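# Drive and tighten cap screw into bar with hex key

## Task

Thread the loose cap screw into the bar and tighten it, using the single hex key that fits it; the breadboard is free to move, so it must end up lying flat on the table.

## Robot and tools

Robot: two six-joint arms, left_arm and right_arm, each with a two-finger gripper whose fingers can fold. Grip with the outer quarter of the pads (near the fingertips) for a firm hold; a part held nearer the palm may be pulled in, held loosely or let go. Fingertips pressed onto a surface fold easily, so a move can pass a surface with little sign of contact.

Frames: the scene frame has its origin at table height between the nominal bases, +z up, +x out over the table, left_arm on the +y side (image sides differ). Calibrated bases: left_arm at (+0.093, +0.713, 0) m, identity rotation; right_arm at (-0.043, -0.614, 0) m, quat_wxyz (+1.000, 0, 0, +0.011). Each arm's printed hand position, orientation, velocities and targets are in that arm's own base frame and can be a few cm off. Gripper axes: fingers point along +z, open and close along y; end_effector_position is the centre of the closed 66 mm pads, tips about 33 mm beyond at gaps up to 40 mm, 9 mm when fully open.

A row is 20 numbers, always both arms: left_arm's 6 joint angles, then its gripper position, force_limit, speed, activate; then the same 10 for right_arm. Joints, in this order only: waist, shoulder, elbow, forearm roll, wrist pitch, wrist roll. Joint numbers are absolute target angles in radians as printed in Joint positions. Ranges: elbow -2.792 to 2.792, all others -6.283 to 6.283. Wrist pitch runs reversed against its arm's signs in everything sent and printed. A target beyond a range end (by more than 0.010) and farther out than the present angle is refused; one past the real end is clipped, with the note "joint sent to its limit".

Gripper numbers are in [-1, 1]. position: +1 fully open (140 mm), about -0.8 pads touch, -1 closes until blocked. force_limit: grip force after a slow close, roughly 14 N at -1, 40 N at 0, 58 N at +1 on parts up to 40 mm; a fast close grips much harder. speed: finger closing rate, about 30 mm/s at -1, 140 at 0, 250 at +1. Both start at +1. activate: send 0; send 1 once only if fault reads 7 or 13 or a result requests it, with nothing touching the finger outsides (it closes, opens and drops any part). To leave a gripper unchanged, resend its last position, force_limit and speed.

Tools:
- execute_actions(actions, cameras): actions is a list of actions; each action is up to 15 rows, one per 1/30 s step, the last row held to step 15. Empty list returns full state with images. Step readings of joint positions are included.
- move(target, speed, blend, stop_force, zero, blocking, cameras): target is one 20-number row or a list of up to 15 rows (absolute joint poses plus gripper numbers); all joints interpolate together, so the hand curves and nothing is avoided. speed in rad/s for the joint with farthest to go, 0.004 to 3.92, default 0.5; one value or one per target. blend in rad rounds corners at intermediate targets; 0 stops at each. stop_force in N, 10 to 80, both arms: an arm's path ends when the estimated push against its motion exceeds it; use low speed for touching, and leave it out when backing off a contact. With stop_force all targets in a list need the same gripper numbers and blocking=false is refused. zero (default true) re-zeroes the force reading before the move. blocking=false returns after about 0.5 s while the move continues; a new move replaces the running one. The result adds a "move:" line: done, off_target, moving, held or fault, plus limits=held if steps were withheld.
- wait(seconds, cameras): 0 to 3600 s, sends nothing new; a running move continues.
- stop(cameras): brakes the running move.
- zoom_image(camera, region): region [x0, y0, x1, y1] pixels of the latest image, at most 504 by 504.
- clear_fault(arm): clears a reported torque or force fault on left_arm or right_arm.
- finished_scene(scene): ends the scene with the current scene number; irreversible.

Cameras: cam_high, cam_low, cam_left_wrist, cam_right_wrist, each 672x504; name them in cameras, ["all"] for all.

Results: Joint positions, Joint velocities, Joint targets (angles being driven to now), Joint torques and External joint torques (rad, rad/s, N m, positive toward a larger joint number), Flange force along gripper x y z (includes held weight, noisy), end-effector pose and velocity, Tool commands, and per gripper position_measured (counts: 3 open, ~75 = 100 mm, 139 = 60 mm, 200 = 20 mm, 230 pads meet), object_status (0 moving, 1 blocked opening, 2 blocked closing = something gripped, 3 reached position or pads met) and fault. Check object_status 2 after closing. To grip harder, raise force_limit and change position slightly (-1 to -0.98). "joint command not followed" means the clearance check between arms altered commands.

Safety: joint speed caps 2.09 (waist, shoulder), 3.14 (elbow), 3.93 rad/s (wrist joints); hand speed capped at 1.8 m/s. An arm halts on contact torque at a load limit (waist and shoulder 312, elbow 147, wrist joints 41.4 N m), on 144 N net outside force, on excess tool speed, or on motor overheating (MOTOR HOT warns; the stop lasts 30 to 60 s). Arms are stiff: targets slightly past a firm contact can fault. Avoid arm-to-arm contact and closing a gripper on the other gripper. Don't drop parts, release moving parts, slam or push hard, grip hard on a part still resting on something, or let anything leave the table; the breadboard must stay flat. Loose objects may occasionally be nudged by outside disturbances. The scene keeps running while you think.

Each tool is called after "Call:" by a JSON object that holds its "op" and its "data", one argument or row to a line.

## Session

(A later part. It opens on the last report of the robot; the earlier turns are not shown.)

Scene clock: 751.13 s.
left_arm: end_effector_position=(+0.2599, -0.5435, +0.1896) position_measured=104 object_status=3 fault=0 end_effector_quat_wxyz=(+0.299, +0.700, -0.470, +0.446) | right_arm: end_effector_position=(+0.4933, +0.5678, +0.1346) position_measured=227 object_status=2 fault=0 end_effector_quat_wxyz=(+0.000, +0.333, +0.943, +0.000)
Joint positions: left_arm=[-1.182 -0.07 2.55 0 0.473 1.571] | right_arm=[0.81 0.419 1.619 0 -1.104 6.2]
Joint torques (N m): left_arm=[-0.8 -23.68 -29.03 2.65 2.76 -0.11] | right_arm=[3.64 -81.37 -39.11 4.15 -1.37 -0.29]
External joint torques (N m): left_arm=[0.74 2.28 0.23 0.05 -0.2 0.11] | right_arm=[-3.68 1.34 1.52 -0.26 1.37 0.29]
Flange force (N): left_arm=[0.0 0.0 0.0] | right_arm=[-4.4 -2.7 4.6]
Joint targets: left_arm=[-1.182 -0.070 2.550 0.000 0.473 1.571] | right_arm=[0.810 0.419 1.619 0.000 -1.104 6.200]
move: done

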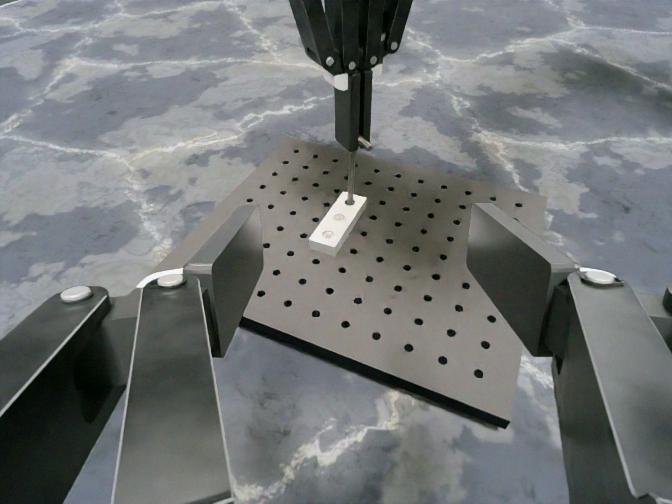

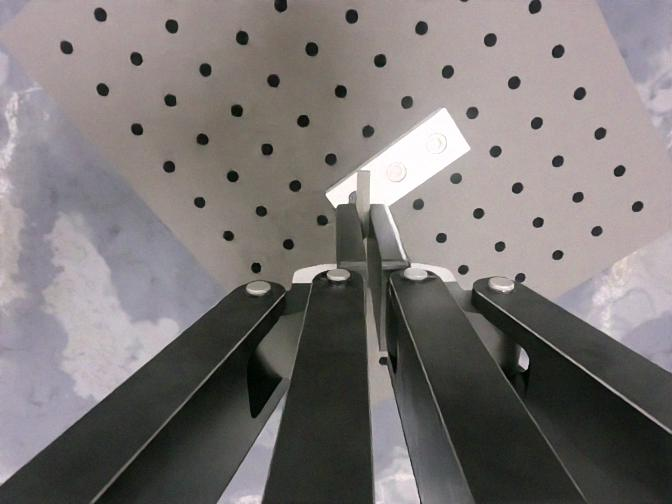

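Call:
{"op": "move", "data": {
  "target": [
    [-1.182,-0.0703,2.55,0,0.4729,1.5708,0.2,0,-1,0,0.8096,0.4145,1.6125,0,-1.1146,6.2,-1,1,-1,0],
    [-1.182,-0.0703,2.55,0,0.4729,1.5708,0.2,0,-1,0,0.8083,0.4174,1.6079,0,-1.1163,-5.319,-1,1,-1,0]
  ],
  "speed": [0.05,2.5]
}}

Call:
{"op": "move", "data": {
  "target": [-1.182,-0.0703,2.55,0,0.4729,1.5708,0.2,0,-1,0,0.8083,0.4226,1.6154,0,-1.1036,-5.319,-1,1,-1,0],
  "speed": 0.006,
  "stop_force": 12,
  "cameras": ["cam_left_wrist"]
}}

Call:
{"op": "zoom_image", "data": {
  "camera": "cam_left_wrist",
  "region": [320, 160, 380, 220]
}}

Scene clock: 771.60 s.
left_arm: end_effector_position=(+0.2599, -0.5435, +0.1896) position_measured=104 object_status=3 fault=0 end_effector_quat_wxyz=(+0.299, +0.700, -0.470, +0.446) | right_arm: end_effector_position=(+0.4956, +0.5688, +0.1413) position_measured=227 object_status=2 fault=0 end_effector_quat_wxyz=(+0.000, +0.760, +0.650, +0.000)
Joint positions: left_arm=[-1.182 -0.07 2.55 0 0.473 1.571] | right_arm=[0.808 0.417 1.608 0 -1.116 -5.319]
Joint torques (N m): left_arm=[-0.92 -23.22 -28.95 2.69 2.79 -0.15] | right_arm=[2.7 -79.62 -40.71 3.87 -0.11 -0.02]
External joint torques (N m): left_arm=[0.89 1.82 0.14 0 -0.23 0.15] | right_arm=[-2.52 -0.04 3.2 0 0.15 0.02]
Flange force (N): left_arm=[0.0 0.0 0.0] | right_arm=[-7.9 -1.1 3.2]
Joint targets: left_arm=[-1.182 -0.070 2.550 0.000 0.473 1.571] | right_arm=[0.808 0.417 1.608 0.000 -1.116 -5.319]
move: done

Scene clock: 774.23 s.
left_arm: end_effector_position=(+0.2599, -0.5435, +0.1896) position_measured=104 object_status=3 fault=0 end_effector_quat_wxyz=(+0.299, +0.700, -0.470, +0.446) | right_arm: end_effector_position=(+0.4955, +0.5687, +0.1341) position_measured=227 object_status=2 fault=0 end_effector_quat_wxyz=(+0.000, +0.760, +0.650, +0.000)
Joint positions: left_arm=[-1.182 -0.07 2.55 0 0.473 1.571] | right_arm=[0.808 0.422 1.615 0 -1.104 -5.319]
Joint torques (N m): left_arm=[-0.84 -23.12 -29.07 2.69 2.77 -0.15] | right_arm=[1.97 -67.37 -31.61 3.41 -0.16 -0.05]
External joint torques (N m): left_arm=[0.76 1.75 0.26 0.01 -0.2 0.15] | right_arm=[-1.85 -12.54 -5.78 0.45 0.2 0.05]
Flange force (N): left_arm=[0.0 0.0 0.0] | right_arm=[-6.2 -1.0 -14.0]
Joint targets: left_arm=[-1.182 -0.070 2.550 0.000 0.473 1.571] | right_arm=[0.808 0.422 1.615 0.000 -1.104 -5.319]
move: contact (right_arm)

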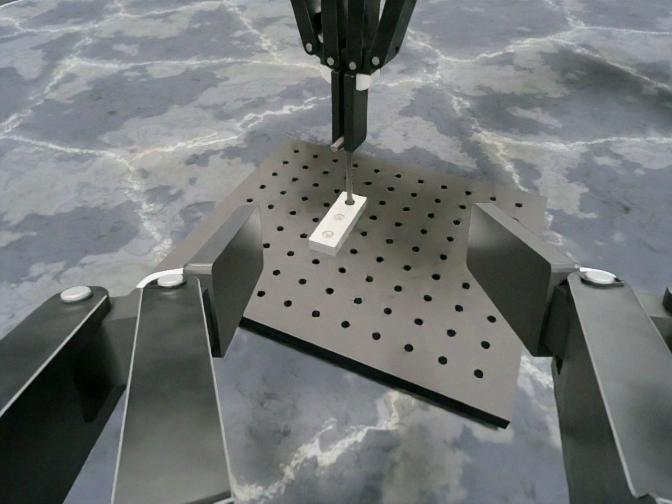

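Scaled by 8.400 from the camera's image (finer frame: 960x720).

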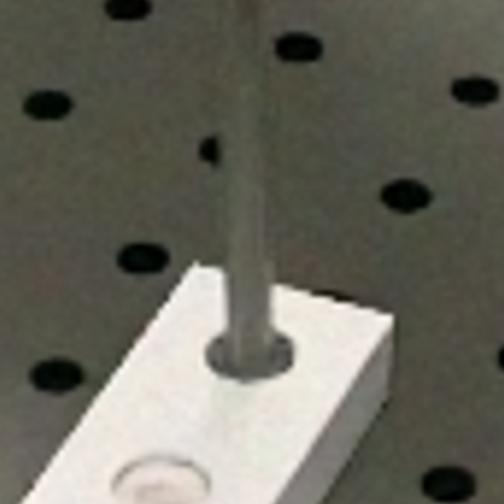

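Call:
{"op": "move", "data": {
  "target": [-1.182,-0.0703,2.55,0,0.4729,1.5708,0.2,0,-1,0,0.8084,0.4220,1.6153,0,-1.1043,-4.4,-1,1,-1,0],
  "speed": 0.5
}}

Call:
{"op": "move", "data": {
  "target": [-1.182,-0.0703,2.55,0,0.4729,1.5708,0.2,0,-1,0,0.8085,0.4218,1.6157,0,-1.1041,-3.4,-1,1,-1,0],
  "speed": 0.5
}}

Call:
{"op": "move", "data": {
  "target": [-1.182,-0.0703,2.55,0,0.4729,1.5708,0.2,0,-1,0,0.8087,0.4215,1.6161,0,-1.1040,-2.4,-1,1,-1,0],
  "speed": 0.5,
  "cameras": ["cam_left_wrist"]
}}

Call:
{"op": "zoom_image", "data": {
  "camera": "cam_left_wrist",
  "region": [310, 110, 410, 220]
}}

Scene clock: 786.77 s.
left_arm: end_effector_position=(+0.2599, -0.5435, +0.1896) position_measured=104 object_status=3 fault=0 end_effector_quat_wxyz=(+0.299, +0.700, -0.470, +0.446) | right_arm: end_effector_position=(+0.4953, +0.5685, +0.1342) position_measured=227 object_status=2 fault=0 end_effector_quat_wxyz=(+0.000, +0.969, +0.246, +0.000)
Joint positions: left_arm=[-1.182 -0.07 2.55 0 0.473 1.571] | right_arm=[0.808 0.422 1.615 0 -1.104 -4.4]
Joint torques (N m): left_arm=[-0.77 -23.33 -28.96 2.6 2.74 -0.21] | right_arm=[2.8 -72.17 -35.26 3.97 -0.07 0.13]
External joint torques (N m): left_arm=[0.68 1.93 0.14 0.1 -0.18 0.21] | right_arm=[-3.08 -8.4 -2.5 -0.13 0.12 -0.13]
Flange force (N): left_arm=[0.0 0.0 0.0] | right_arm=[-5.0 6.4 -8.2]
Joint targets: left_arm=[-1.182 -0.070 2.550 0.000 0.473 1.571] | right_arm=[0.808 0.422 1.615 0.000 -1.104 -4.400]
move: done

Scene clock: 789.27 s.
left_arm: end_effector_position=(+0.2599, -0.5435, +0.1896) position_measured=104 object_status=3 fault=0 end_effector_quat_wxyz=(+0.299, +0.700, -0.470, +0.446) | right_arm: end_effector_position=(+0.4951, +0.5685, +0.1341) position_measured=227 object_status=2 fault=0 end_effector_quat_wxyz=(+0.000, +0.968, -0.249, +0.000)
Joint positions: left_arm=[-1.182 -0.07 2.55 0 0.473 1.571] | right_arm=[0.809 0.422 1.616 0 -1.104 -3.4]
Joint torques (N m): left_arm=[-0.84 -23.45 -28.97 2.68 2.78 -0.16] | right_arm=[2.69 -76.31 -37.88 3.9 0.09 -0.09]
External joint torques (N m): left_arm=[0.77 1.97 0.11 0.03 -0.21 0.15] | right_arm=[-2.36 -3.65 0.53 -0.1 -0.08 0.09]
Flange force (N): left_arm=[0.0 0.0 0.0] | right_arm=[1.6 7.0 -2.3]
Joint targets: left_arm=[-1.182 -0.070 2.550 0.000 0.473 1.571] | right_arm=[0.808 0.422 1.616 0.000 -1.104 -3.400]
move: done

Scene clock: 791.77 s.
left_arm: end_effector_position=(+0.2599, -0.5435, +0.1896) position_measured=104 object_status=3 fault=0 end_effector_quat_wxyz=(+0.299, +0.700, -0.470, +0.446) | right_arm: end_effector_position=(+0.4948, +0.5684, +0.1341) position_measured=227 object_status=2 fault=0 end_effector_quat_wxyz=(+0.000, +0.730, -0.683, +0.000)
Joint positions: left_arm=[-1.182 -0.07 2.55 0 0.473 1.571] | right_arm=[0.809 0.422 1.616 0 -1.104 -2.4]
Joint torques (N m): left_arm=[-1.02 -23.3 -28.88 2.65 2.77 -0.14] | right_arm=[2.99 -80.27 -40.11 3.84 -0.16 -0.16]
External joint torques (N m): left_arm=[0.93 1.92 0.02 0.05 -0.2 0.14] | right_arm=[-3 0.54 2.85 -0.03 0.12 0.16]
Flange force (N): left_arm=[0.0 0.0 0.0] | right_arm=[6.7 1.3 3.2]
Joint targets: left_arm=[-1.182 -0.070 2.550 0.000 0.473 1.571] | right_arm=[0.809 0.421 1.616 0.000 -1.104 -2.400]
move: done

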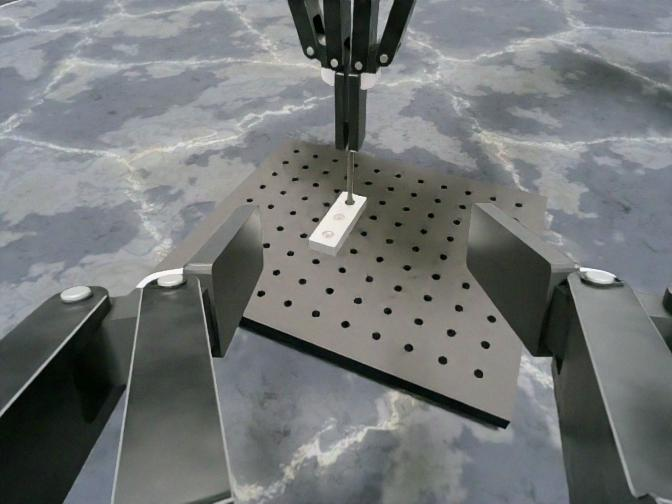

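Scaled by 4.582 from the camera's image (finer frame: 960x720).

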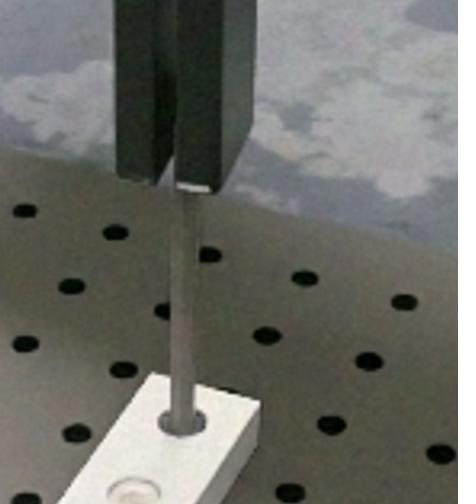

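Call:
{"op": "move", "data": {
  "target": [-1.182,-0.0703,2.55,0,0.4729,1.5708,0.2,0,-1,0,0.8089,0.4213,1.6170,0,-1.1033,-0.4,-1,1,-1,0],
  "speed": 0.6
}}

Call:
{"op": "move", "data": {
  "target": [-1.182,-0.0703,2.55,0,0.4729,1.5708,0.2,0,-1,0,0.8091,0.4211,1.6179,0,-1.1026,1.6,-1,1,-1,0],
  "speed": 0.6,
  "cameras": ["cam_left_wrist","cam_right_wrist"]
}}

Call:
{"op": "zoom_image", "data": {
  "camera": "cam_left_wrist",
  "region": [310, 110, 410, 220]
}}

Scene clock: 802.60 s.
left_arm: end_effector_position=(+0.2599, -0.5435, +0.1896) position_measured=104 object_status=3 fault=0 end_effector_quat_wxyz=(+0.299, +0.700, -0.470, +0.446) | right_arm: end_effector_position=(+0.4945, +0.5683, +0.1338) position_measured=227 object_status=2 fault=0 end_effector_quat_wxyz=(+0.000, +0.180, +0.984, +0.000)
Joint positions: left_arm=[-1.182 -0.07 2.55 0 0.473 1.571] | right_arm=[0.809 0.421 1.617 0 -1.103 -0.4]
Joint torques (N m): left_arm=[-0.58 -23.25 -29.1 2.67 2.84 -0.12] | right_arm=[2.45 -80.02 -39.92 3.61 -0.54 0.03]
External joint torques (N m): left_arm=[0.49 1.88 0.27 0.03 -0.27 0.11] | right_arm=[-2.05 0.05 2.56 0.28 0.53 -0.03]
Flange force (N): left_arm=[0.0 0.0 0.0] | right_arm=[-0.5 -6.6 3.2]
Joint targets: left_arm=[-1.182 -0.070 2.550 0.000 0.473 1.571] | right_arm=[0.809 0.421 1.617 0.000 -1.103 -0.400]
move: done

Scene clock: 806.47 s.
left_arm: end_effector_position=(+0.2599, -0.5435, +0.1896) position_measured=104 object_status=3 fault=0 end_effector_quat_wxyz=(+0.299, +0.700, -0.470, +0.446) | right_arm: end_effector_position=(+0.4942, +0.5682, +0.1335) position_measured=227 object_status=2 fault=0 end_effector_quat_wxyz=(+0.000, +0.925, +0.380, +0.000)
Joint positions: left_arm=[-1.182 -0.07 2.55 0 0.473 1.571] | right_arm=[0.809 0.421 1.618 0 -1.103 1.6]
Joint torques (N m): left_arm=[-0.76 -23.44 -29.17 2.68 2.78 -0.14] | right_arm=[3.15 -79.75 -38.41 3.91 -1.09 -0.22]
External joint torques (N m): left_arm=[0.69 2.09 0.38 0.01 -0.22 0.14] | right_arm=[-2.84 -0.15 1 -0.07 1.14 0.22]
Flange force (N): left_arm=[0.0 0.0 0.0] | right_arm=[-3.1 3.7 2.7]
Joint targets: left_arm=[-1.182 -0.070 2.550 0.000 0.473 1.571] | right_arm=[0.809 0.421 1.618 0.000 -1.103 1.600]
move: done

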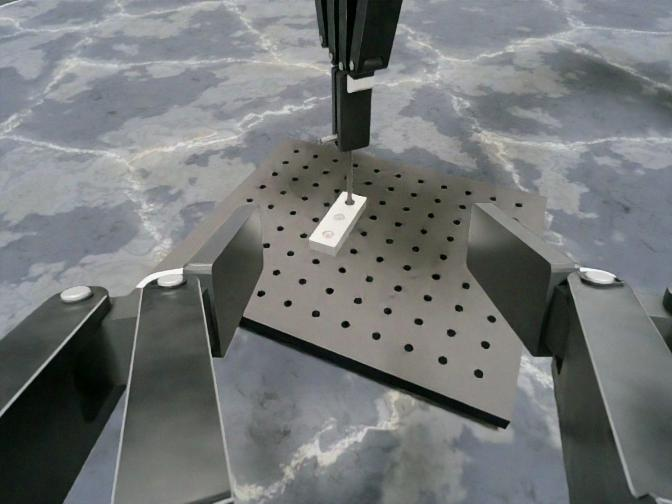

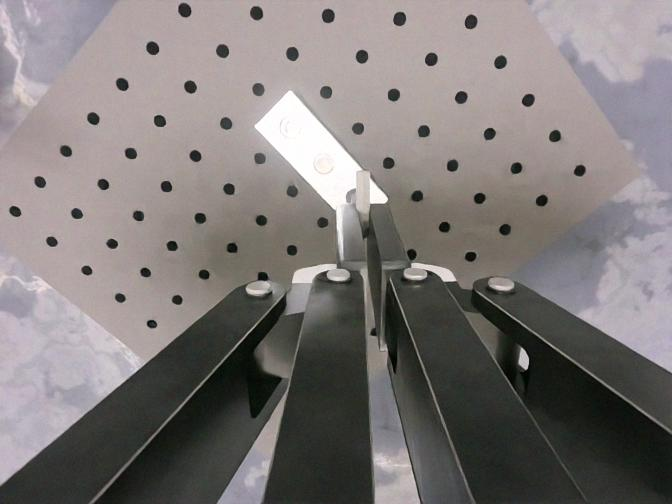

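Scaled by 4.582 from the camera's image (finer frame: 960x720).

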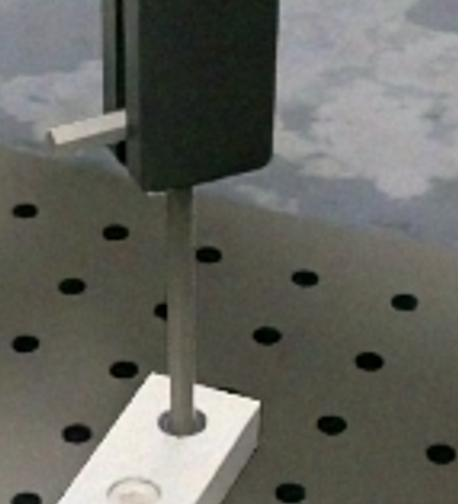

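Call:
{"op": "move", "data": {
  "target": [-1.182,-0.0703,2.55,0,0.4729,1.5708,0.2,0,-1,0,0.8093,0.4208,1.6187,0,-1.1021,3.6,-1,1,-1,0],
  "speed": 0.6
}}

Call:
{"op": "move", "data": {
  "target": [-1.182,-0.0703,2.55,0,0.4729,1.5708,0.2,0,-1,0,0.8095,0.4206,1.6197,0,-1.1013,5.2,-1,1,-1,0],
  "speed": 0.6
}}

Call:
{"op": "move", "data": {
  "target": [-1.182,-0.0703,2.55,0,0.4729,1.5708,0.2,0,-1,0,0.8096,0.4205,1.6202,0,-1.1009,6.2,-1,1,-1,0],
  "speed": 0.6,
  "cameras": ["cam_left_wrist","cam_right_wrist"]
}}

Call:
{"op": "zoom_image", "data": {
  "camera": "cam_left_wrist",
  "region": [310, 110, 410, 220]
}}

Scene clock: 821.57 s.
left_arm: end_effector_position=(+0.2599, -0.5435, +0.1896) position_measured=104 object_status=3 fault=0 end_effector_quat_wxyz=(+0.299, +0.700, -0.470, +0.446) | right_arm: end_effector_position=(+0.4939, +0.5681, +0.1334) position_measured=227 object_status=2 fault=0 end_effector_quat_wxyz=(+0.000, +0.820, -0.573, +0.000)
Joint positions: left_arm=[-1.182 -0.07 2.55 0 0.473 1.571] | right_arm=[0.809 0.421 1.619 0 -1.102 3.6]
Joint torques (N m): left_arm=[-0.78 -23.4 -29.06 2.63 2.75 -0.1] | right_arm=[-3.09 -78.21 -38.79 2.02 0.23 0.9]
External joint torques (N m): left_arm=[0.66 2.04 0.21 0.08 -0.19 0.1] | right_arm=[3.37 -1.99 1.4 1.78 -0.25 -0.9]
Flange force (N): left_arm=[0.0 0.0 0.0] | right_arm=[-0.2 6.5 -0.6]
Joint targets: left_arm=[-1.182 -0.070 2.550 0.000 0.473 1.571] | right_arm=[0.809 0.421 1.619 0.000 -1.102 3.600]
move: done

Scene clock: 824.77 s.
left_arm: end_effector_position=(+0.2599, -0.5435, +0.1896) position_measured=104 object_status=3 fault=0 end_effector_quat_wxyz=(+0.299, +0.700, -0.470, +0.446) | right_arm: end_effector_position=(+0.4936, +0.5680, +0.1330) position_measured=233 object_status=3 fault=0 end_effector_quat_wxyz=(+0.000, -0.160, +0.987, +0.000)
Joint positions: left_arm=[-1.182 -0.07 2.55 0 0.473 1.571] | right_arm=[0.809 0.421 1.62 0 -1.101 5.2]
Joint torques (N m): left_arm=[-1.02 -23.24 -28.95 2.68 2.77 -0.17] | right_arm=[10.31 -78.02 -27.93 7.08 -6.37 0.17]
External joint torques (N m): left_arm=[0.98 1.81 0.13 0.02 -0.21 0.17] | right_arm=[-10.11 -1.59 -9.29 -3.22 6.33 -0.17]
Flange force (N): left_arm=[0.0 0.0 0.0] | right_arm=[-17.8 -5.3 0.8]
Joint targets: left_arm=[-1.182 -0.070 2.550 0.000 0.473 1.571] | right_arm=[0.809 0.421 1.620 0.000 -1.101 5.200]
move: done

Scene clock: 826.97 s.
left_arm: end_effector_position=(+0.2599, -0.5435, +0.1896) position_measured=104 object_status=3 fault=0 end_effector_quat_wxyz=(+0.299, +0.700, -0.470, +0.446) | right_arm: end_effector_position=(+0.4934, +0.5679, +0.1328) position_measured=233 object_status=3 fault=0 end_effector_quat_wxyz=(+0.000, +0.333, +0.943, +0.000)
Joint positions: left_arm=[-1.182 -0.07 2.55 0 0.473 1.571] | right_arm=[0.81 0.421 1.62 0 -1.101 6.2]
Joint torques (N m): left_arm=[-0.75 -23.34 -28.98 2.73 2.78 -0.13] | right_arm=[2.47 -79.53 -38.24 3.92 -1.25 0]
External joint torques (N m): left_arm=[0.67 2.01 0.16 -0.03 -0.21 0.13] | right_arm=[-2.45 -0.77 0.65 -0.02 1.25 0]
Flange force (N): left_arm=[0.0 0.0 0.0] | right_arm=[-3.1 -3.7 2.1]
Joint targets: left_arm=[-1.182 -0.070 2.550 0.000 0.473 1.571] | right_arm=[0.810 0.420 1.620 0.000 -1.101 6.200]
move: done

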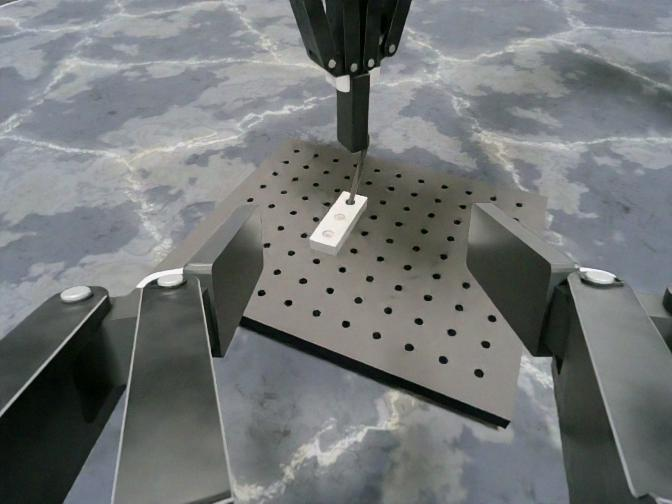

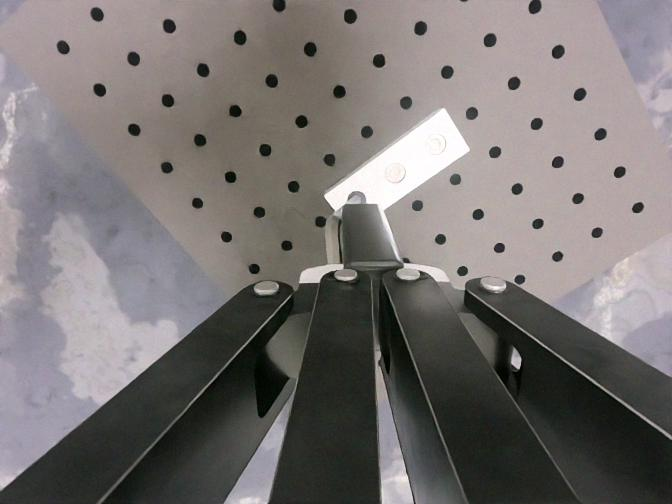

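Scaled by 4.582 from the camera's image (finer frame: 960x720).

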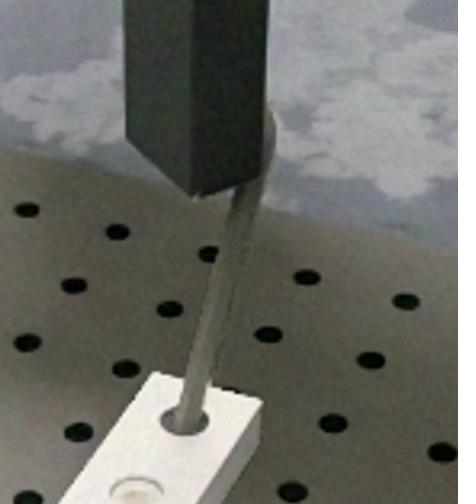

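Call:
{"op": "move", "data": {
  "target": [
    [-1.182,-0.0703,2.55,0,0.4729,1.5708,0.2,0,-1,0,0.8096,0.3744,1.562,0,-1.205,6.2,-1,1,-1,0],
    [-1.182,-0.0703,2.55,0,0.4729,1.5708,0.2,0,-1,0,0.809,0.3674,1.40,0,-1.374,3.5,-0.44,1,-1,0]
  ],
  "speed": 0.2,
  "cameras": ["cam_left_wrist","cam_right_wrist"]
}}

Call:
{"op": "zoom_image", "data": {
  "camera": "cam_left_wrist",
  "region": [310, 110, 410, 220]
}}

Call:
{"op": "zoom_image", "data": {
  "camera": "cam_right_wrist",
  "region": [280, 120, 440, 280]
}}

Scene clock: 845.57 s.
left_arm: end_effector_position=(+0.2599, -0.5435, +0.1896) position_measured=104 object_status=3 fault=0 end_effector_quat_wxyz=(+0.299, +0.700, -0.470, +0.446) | right_arm: end_effector_position=(+0.5033, +0.5778, +0.2590) position_measured=233 object_status=3 fault=0 end_effector_quat_wxyz=(+0.000, -0.541, +0.841, +0.000)
Joint positions: left_arm=[-1.182 -0.07 2.55 0 0.473 1.571] | right_arm=[0.809 0.37 1.453 0 -1.319 4.377]
Joint torques (N m): left_arm=[-0.95 -23.15 -28.92 2.65 2.76 -0.11] | right_arm=[2.38 -78.5 -43.64 4.33 -0.18 0.1]
External joint torques (N m): left_arm=[0.88 1.74 0.13 0.04 -0.19 0.11] | right_arm=[-2.31 0.57 3.23 -0.19 0.13 -0.1]
Flange force (N): left_arm=[0.0 0.0 0.0] | right_arm=[7.1 -1.2 4.6]
Joint targets: left_arm=[-1.182 -0.070 2.550 0.000 0.473 1.571] | right_arm=[0.809 0.370 1.453 0.000 -1.319 4.377]
Tool commands: left_gripper/position=+0.2 left_gripper/force_limit=+0.0 left_gripper/speed=-1.0 left_gripper/activate=+0.0 right_gripper/position=-1.0 right_gripper/force_limit=+1.0 right_gripper/speed=-1.0 right_gripper/activate=+0.0
move: off_target (right_arm; path cut at 10 s); path passed 1 of 2 targets; target 2's new numbers were not sent; right_arm: the wrist roll is farthest, 0.877 rad from its target

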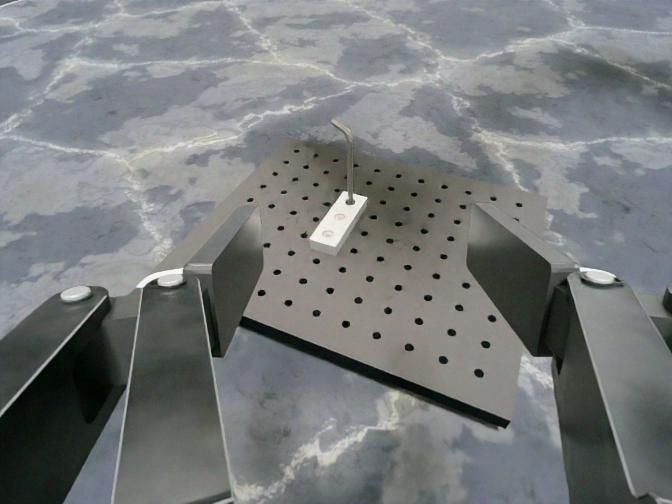

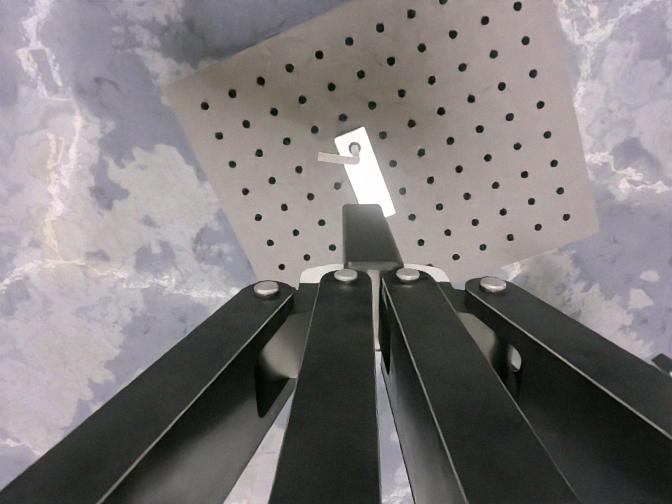

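Scaled by 4.582 from the camera's image (finer frame: 960x720).

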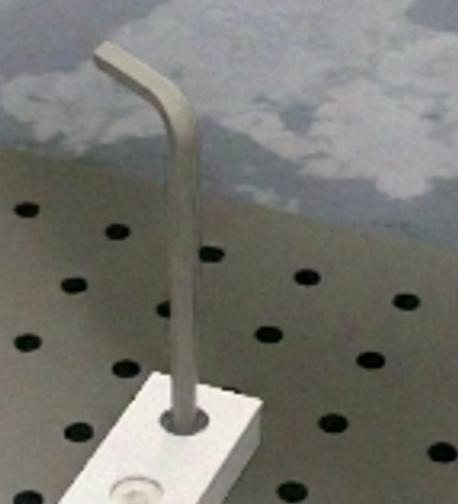

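Scaled by 3.150 from the camera's image (finer frame: 960x720).

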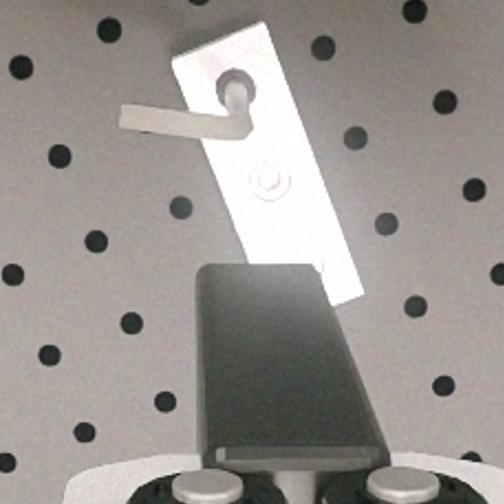

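Call:
{"op": "move", "data": {
  "target": [-1.182,-0.0703,2.55,0,0.4729,1.5708,0.2,0,-1,0,0.7916,0.38045,1.54964,0,-1.2115,2.9156,-0.44,1,0,0],
  "speed": 0.6
}}

Call:
{"op": "move", "data": {
  "target": [-1.182,-0.0703,2.55,0,0.4729,1.5708,0.2,0,-1,0,0.7916,0.38045,1.54964,0,-1.2115,2.9156,-0.44,1,-1,0],
  "cameras": ["cam_right_wrist"]
}}

Scene clock: 863.70 s.
left_arm: end_effector_position=(+0.2599, -0.5435, +0.1896) position_measured=104 object_status=3 fault=0 end_effector_quat_wxyz=(+0.299, +0.700, -0.470, +0.446) | right_arm: end_effector_position=(+0.5050, +0.5604, +0.1991) position_measured=185 object_status=3 fault=0 end_effector_quat_wxyz=(+0.000, +0.962, -0.273, +0.000)
Joint positions: left_arm=[-1.182 -0.07 2.55 0 0.473 1.571] | right_arm=[0.792 0.38 1.55 0 -1.212 2.916]
Joint torques (N m): left_arm=[-0.9 -23.23 -29.06 2.67 2.78 -0.09] | right_arm=[2.78 -78.62 -42.37 4.01 -0.1 -0.01]
External joint torques (N m): left_arm=[0.84 1.83 0.24 0.03 -0.22 0.09] | right_arm=[-2.66 0.58 3.06 -0.02 0.12 0.01]
Flange force (N): left_arm=[0.0 0.0 0.0] | right_arm=[2.4 6.5 3.9]
Joint targets: left_arm=[-1.182 -0.070 2.550 0.000 0.473 1.571] | right_arm=[0.792 0.380 1.550 0.000 -1.212 2.916]
move: done

Scene clock: 864.20 s.
left_arm: end_effector_position=(+0.2599, -0.5435, +0.1896) position_measured=104 object_status=3 fault=0 end_effector_quat_wxyz=(+0.299, +0.700, -0.470, +0.446) | right_arm: end_effector_position=(+0.5050, +0.5604, +0.1991) position_measured=185 object_status=3 fault=0 end_effector_quat_wxyz=(+0.000, +0.962, -0.273, +0.000)
Joint positions: left_arm=[-1.182 -0.07 2.55 0 0.473 1.571] | right_arm=[0.792 0.38 1.55 0 -1.211 2.916]
Joint torques (N m): left_arm=[-0.63 -23.35 -29.09 2.63 2.78 -0.08] | right_arm=[2.89 -78.51 -42.21 4.11 -0.02 -0.08]
External joint torques (N m): left_arm=[0.51 2.08 0.28 0.07 -0.22 0.08] | right_arm=[-2.74 0.27 2.92 -0.12 0.03 0.08]
Flange force (N): left_arm=[0.0 0.0 0.0] | right_arm=[2.4 6.7 3.4]
Joint targets: left_arm=[-1.182 -0.070 2.550 0.000 0.473 1.571] | right_arm=[0.792 0.380 1.550 0.000 -1.212 2.916]
move: done

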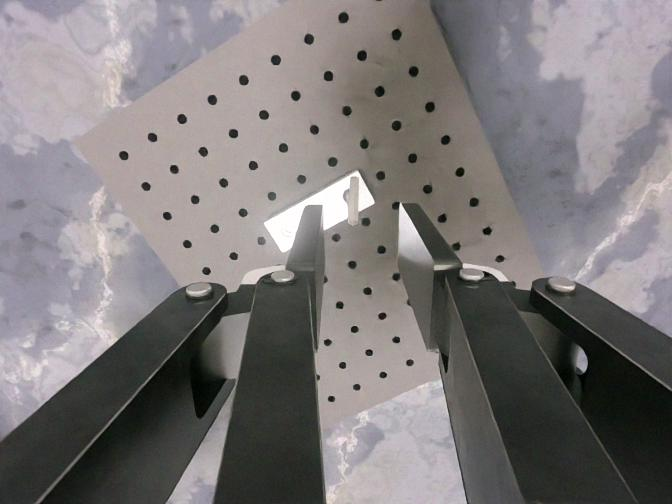

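Call:
{"op": "move", "data": {
  "target": [
    [-1.182,-0.0703,2.55,0,0.4729,1.5708,0.2,0,-1,0,0.7916,0.41973,1.61129,0,-1.11057,2.9156,-0.44,1,-1,0],
    [-1.182,-0.0703,2.55,0,0.4729,1.5708,0.2,0,-1,0,0.7916,0.41973,1.61129,0,-1.11057,2.9156,-1,1,-1,0]
  ],
  "speed": 0.03
}}

Call:
{"op": "move", "data": {
  "target": [-1.182,-0.0703,2.55,0,0.4729,1.5708,0.2,0,-1,0,0.7917,0.41333,1.62089,0,-1.10737,3.3157,-1,1,-1,0],
  "speed": 0.12
}}

Call:
{"op": "move", "data": {
  "target": [-1.182,-0.0703,2.55,0,0.4729,1.5708,0.2,0,-1,0,0.7930,0.41053,1.6251,0,-1.1060,3.517,-1,1,-1,0],
  "speed": 0.1,
  "cameras": ["cam_left_wrist","cam_right_wrist"]
}}

Scene clock: 891.53 s.
left_arm: end_effector_position=(+0.2599, -0.5435, +0.1896) position_measured=104 object_status=3 fault=0 end_effector_quat_wxyz=(+0.299, +0.700, -0.470, +0.446) | right_arm: end_effector_position=(+0.5049, +0.5603, +0.1379) position_measured=227 object_status=0 fault=0 end_effector_quat_wxyz=(+0.000, +0.962, -0.273, +0.000)
Joint positions: left_arm=[-1.182 -0.07 2.55 0 0.473 1.571] | right_arm=[0.792 0.42 1.611 0 -1.111 2.916]
Joint torques (N m): left_arm=[-1.01 -23.17 -29 2.65 2.76 -0.13] | right_arm=[3.67 -71.82 -34.15 4.19 -0.44 -0.06]
External joint torques (N m): left_arm=[0.93 1.8 0.17 0.05 -0.19 0.13] | right_arm=[-3.52 -8.13 -3.34 -0.38 0.45 0.06]
Flange force (N): left_arm=[0.0 0.0 0.0] | right_arm=[3.6 5.8 -8.2]
Joint targets: left_arm=[-1.182 -0.070 2.550 0.000 0.473 1.571] | right_arm=[0.792 0.420 1.611 0.000 -1.111 2.916]
move: done

Scene clock: 895.23 s.
left_arm: end_effector_position=(+0.2599, -0.5435, +0.1896) position_measured=104 object_status=3 fault=0 end_effector_quat_wxyz=(+0.299, +0.700, -0.470, +0.446) | right_arm: end_effector_position=(+0.5018, +0.5572, +0.1379) position_measured=227 object_status=2 fault=0 end_effector_quat_wxyz=(+0.000, +0.889, -0.459, +0.000)
Joint positions: left_arm=[-1.182 -0.07 2.55 0 0.473 1.571] | right_arm=[0.792 0.413 1.621 0 -1.107 3.316]
Joint torques (N m): left_arm=[-0.8 -23.52 -29.04 2.72 2.76 -0.1] | right_arm=[0.9 -73.09 -34.4 4.82 -0.86 2.03]
External joint torques (N m): left_arm=[0.69 2.22 0.22 -0.02 -0.2 0.1] | right_arm=[-0.44 -6.49 -3.06 -1.01 0.85 -2.03]
Flange force (N): left_arm=[0.0 0.0 0.0] | right_arm=[4.0 2.7 -6.1]
Joint targets: left_arm=[-1.182 -0.070 2.550 0.000 0.473 1.571] | right_arm=[0.792 0.413 1.621 0.000 -1.107 3.316]
move: done

Scene clock: 897.60 s.
left_arm: end_effector_position=(+0.2599, -0.5435, +0.1896) position_measured=104 object_status=3 fault=0 end_effector_quat_wxyz=(+0.299, +0.700, -0.470, +0.446) | right_arm: end_effector_position=(+0.4997, +0.5565, +0.1379) position_measured=227 object_status=2 fault=0 end_effector_quat_wxyz=(+0.000, +0.838, -0.545, +0.000)
Joint positions: left_arm=[-1.182 -0.07 2.55 0 0.473 1.571] | right_arm=[0.793 0.411 1.625 0 -1.106 3.517]
Joint torques (N m): left_arm=[-0.56 -23.43 -29.02 2.7 2.77 -0.15] | right_arm=[3.3 -69.53 -32.57 6.58 -0.42 2.59]
External joint torques (N m): left_arm=[0.5 2.06 0.2 0 -0.21 0.15] | right_arm=[-2.9 -9.59 -4.87 -2.76 0.4 -2.59]
Flange force (N): left_arm=[0.0 0.0 0.0] | right_arm=[8.3 0.6 -10.8]
Joint targets: left_arm=[-1.182 -0.070 2.550 0.000 0.473 1.571] | right_arm=[0.793 0.411 1.625 0.000 -1.106 3.517]
move: done

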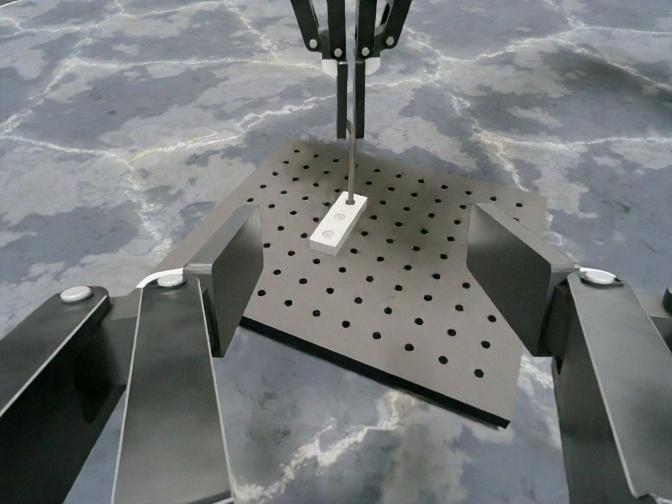

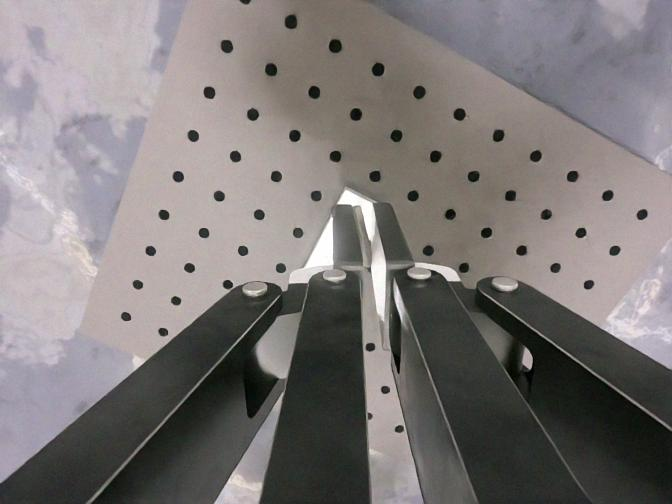

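Call:
{"op": "move", "data": {
  "target": [-1.182,-0.0703,2.55,0,0.4729,1.5708,0.2,0,-1,0,0.7941,0.40773,1.6293,0,-1.1046,3.718,-1,1,-1,0],
  "speed": 0.1
}}

Call:
{"op": "move", "data": {
  "target": [
    [-1.182,-0.0703,2.55,0,0.4729,1.5708,0.2,0,-1,0,0.7941,0.40773,1.6293,0,-1.1046,3.718,-0.44,1,-1,0],
    [-1.182,-0.0703,2.55,0,0.4729,1.5708,0.2,0,-1,0,0.7941,0.368,1.565,0,-1.208,3.718,-0.44,1,-1,0]
  ],
  "speed": 0.05,
  "cameras": ["cam_left_wrist"]
}}

Call:
{"op": "zoom_image", "data": {
  "camera": "cam_left_wrist",
  "region": [310, 110, 410, 220]
}}

Scene clock: 908.20 s.
left_arm: end_effector_position=(+0.2599, -0.5435, +0.1896) position_measured=104 object_status=3 fault=0 end_effector_quat_wxyz=(+0.299, +0.700, -0.470, +0.446) | right_arm: end_effector_position=(+0.4977, +0.5557, +0.1379) position_measured=227 object_status=2 fault=0 end_effector_quat_wxyz=(+0.000, +0.780, -0.626, +0.000)
Joint positions: left_arm=[-1.182 -0.07 2.55 0 0.473 1.571] | right_arm=[0.794 0.408 1.629 0 -1.105 3.718]
Joint torques (N m): left_arm=[-0.81 -23.49 -28.92 2.61 2.74 -0.13] | right_arm=[2.89 -67.2 -31.55 6.76 -0.45 3.21]
External joint torques (N m): left_arm=[0.7 2.15 0.07 0.1 -0.18 0.13] | right_arm=[-2.62 -11.62 -5.88 -2.94 0.43 -3.21]
Flange force (N): left_arm=[0.0 0.0 0.0] | right_arm=[9.1 -0.7 -13.1]
Joint targets: left_arm=[-1.182 -0.070 2.550 0.000 0.473 1.571] | right_arm=[0.794 0.408 1.629 0.000 -1.105 3.718]
move: done

Scene clock: 911.73 s.
left_arm: end_effector_position=(+0.2599, -0.5435, +0.1896) position_measured=104 object_status=3 fault=0 end_effector_quat_wxyz=(+0.299, +0.700, -0.470, +0.446) | right_arm: end_effector_position=(+0.4983, +0.5562, +0.2003) position_measured=185 object_status=3 fault=0 end_effector_quat_wxyz=(+0.000, +0.780, -0.626, +0.000)
Joint positions: left_arm=[-1.182 -0.07 2.55 0 0.473 1.571] | right_arm=[0.794 0.368 1.565 0 -1.208 3.718]
Joint torques (N m): left_arm=[-1.04 -23.25 -28.98 2.67 2.75 -0.09] | right_arm=[3.05 -76.31 -42.52 3.97 0.06 -0.04]
External joint torques (N m): left_arm=[0.93 1.94 0.13 0.03 -0.19 0.09] | right_arm=[-3.15 -0.43 3.27 0.02 -0.08 0.04]
Flange force (N): left_arm=[0.0 0.0 0.0] | right_arm=[8.0 3.9 3.2]
Joint targets: left_arm=[-1.182 -0.070 2.550 0.000 0.473 1.571] | right_arm=[0.794 0.368 1.565 0.000 -1.208 3.718]
move: done

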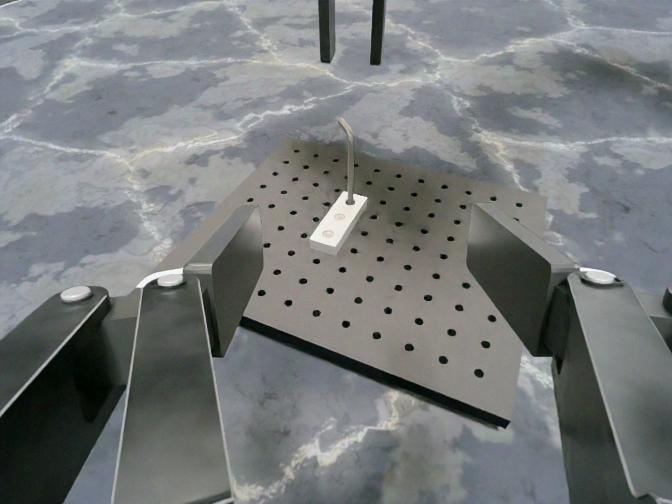

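Scaled by 4.582 from the camera's image (finer frame: 960x720).

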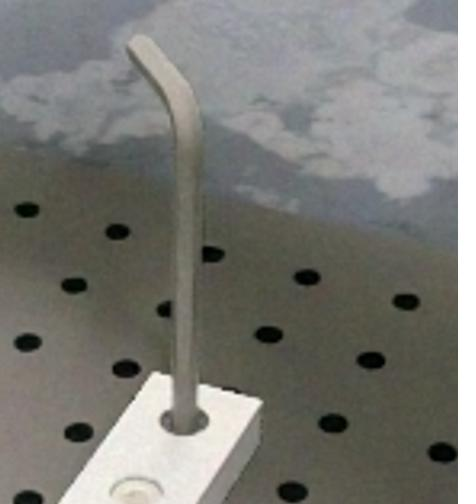

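Call:
{"op": "finished_scene", "data": {
  "scene": 2
}}

The scene is finished: the task was done.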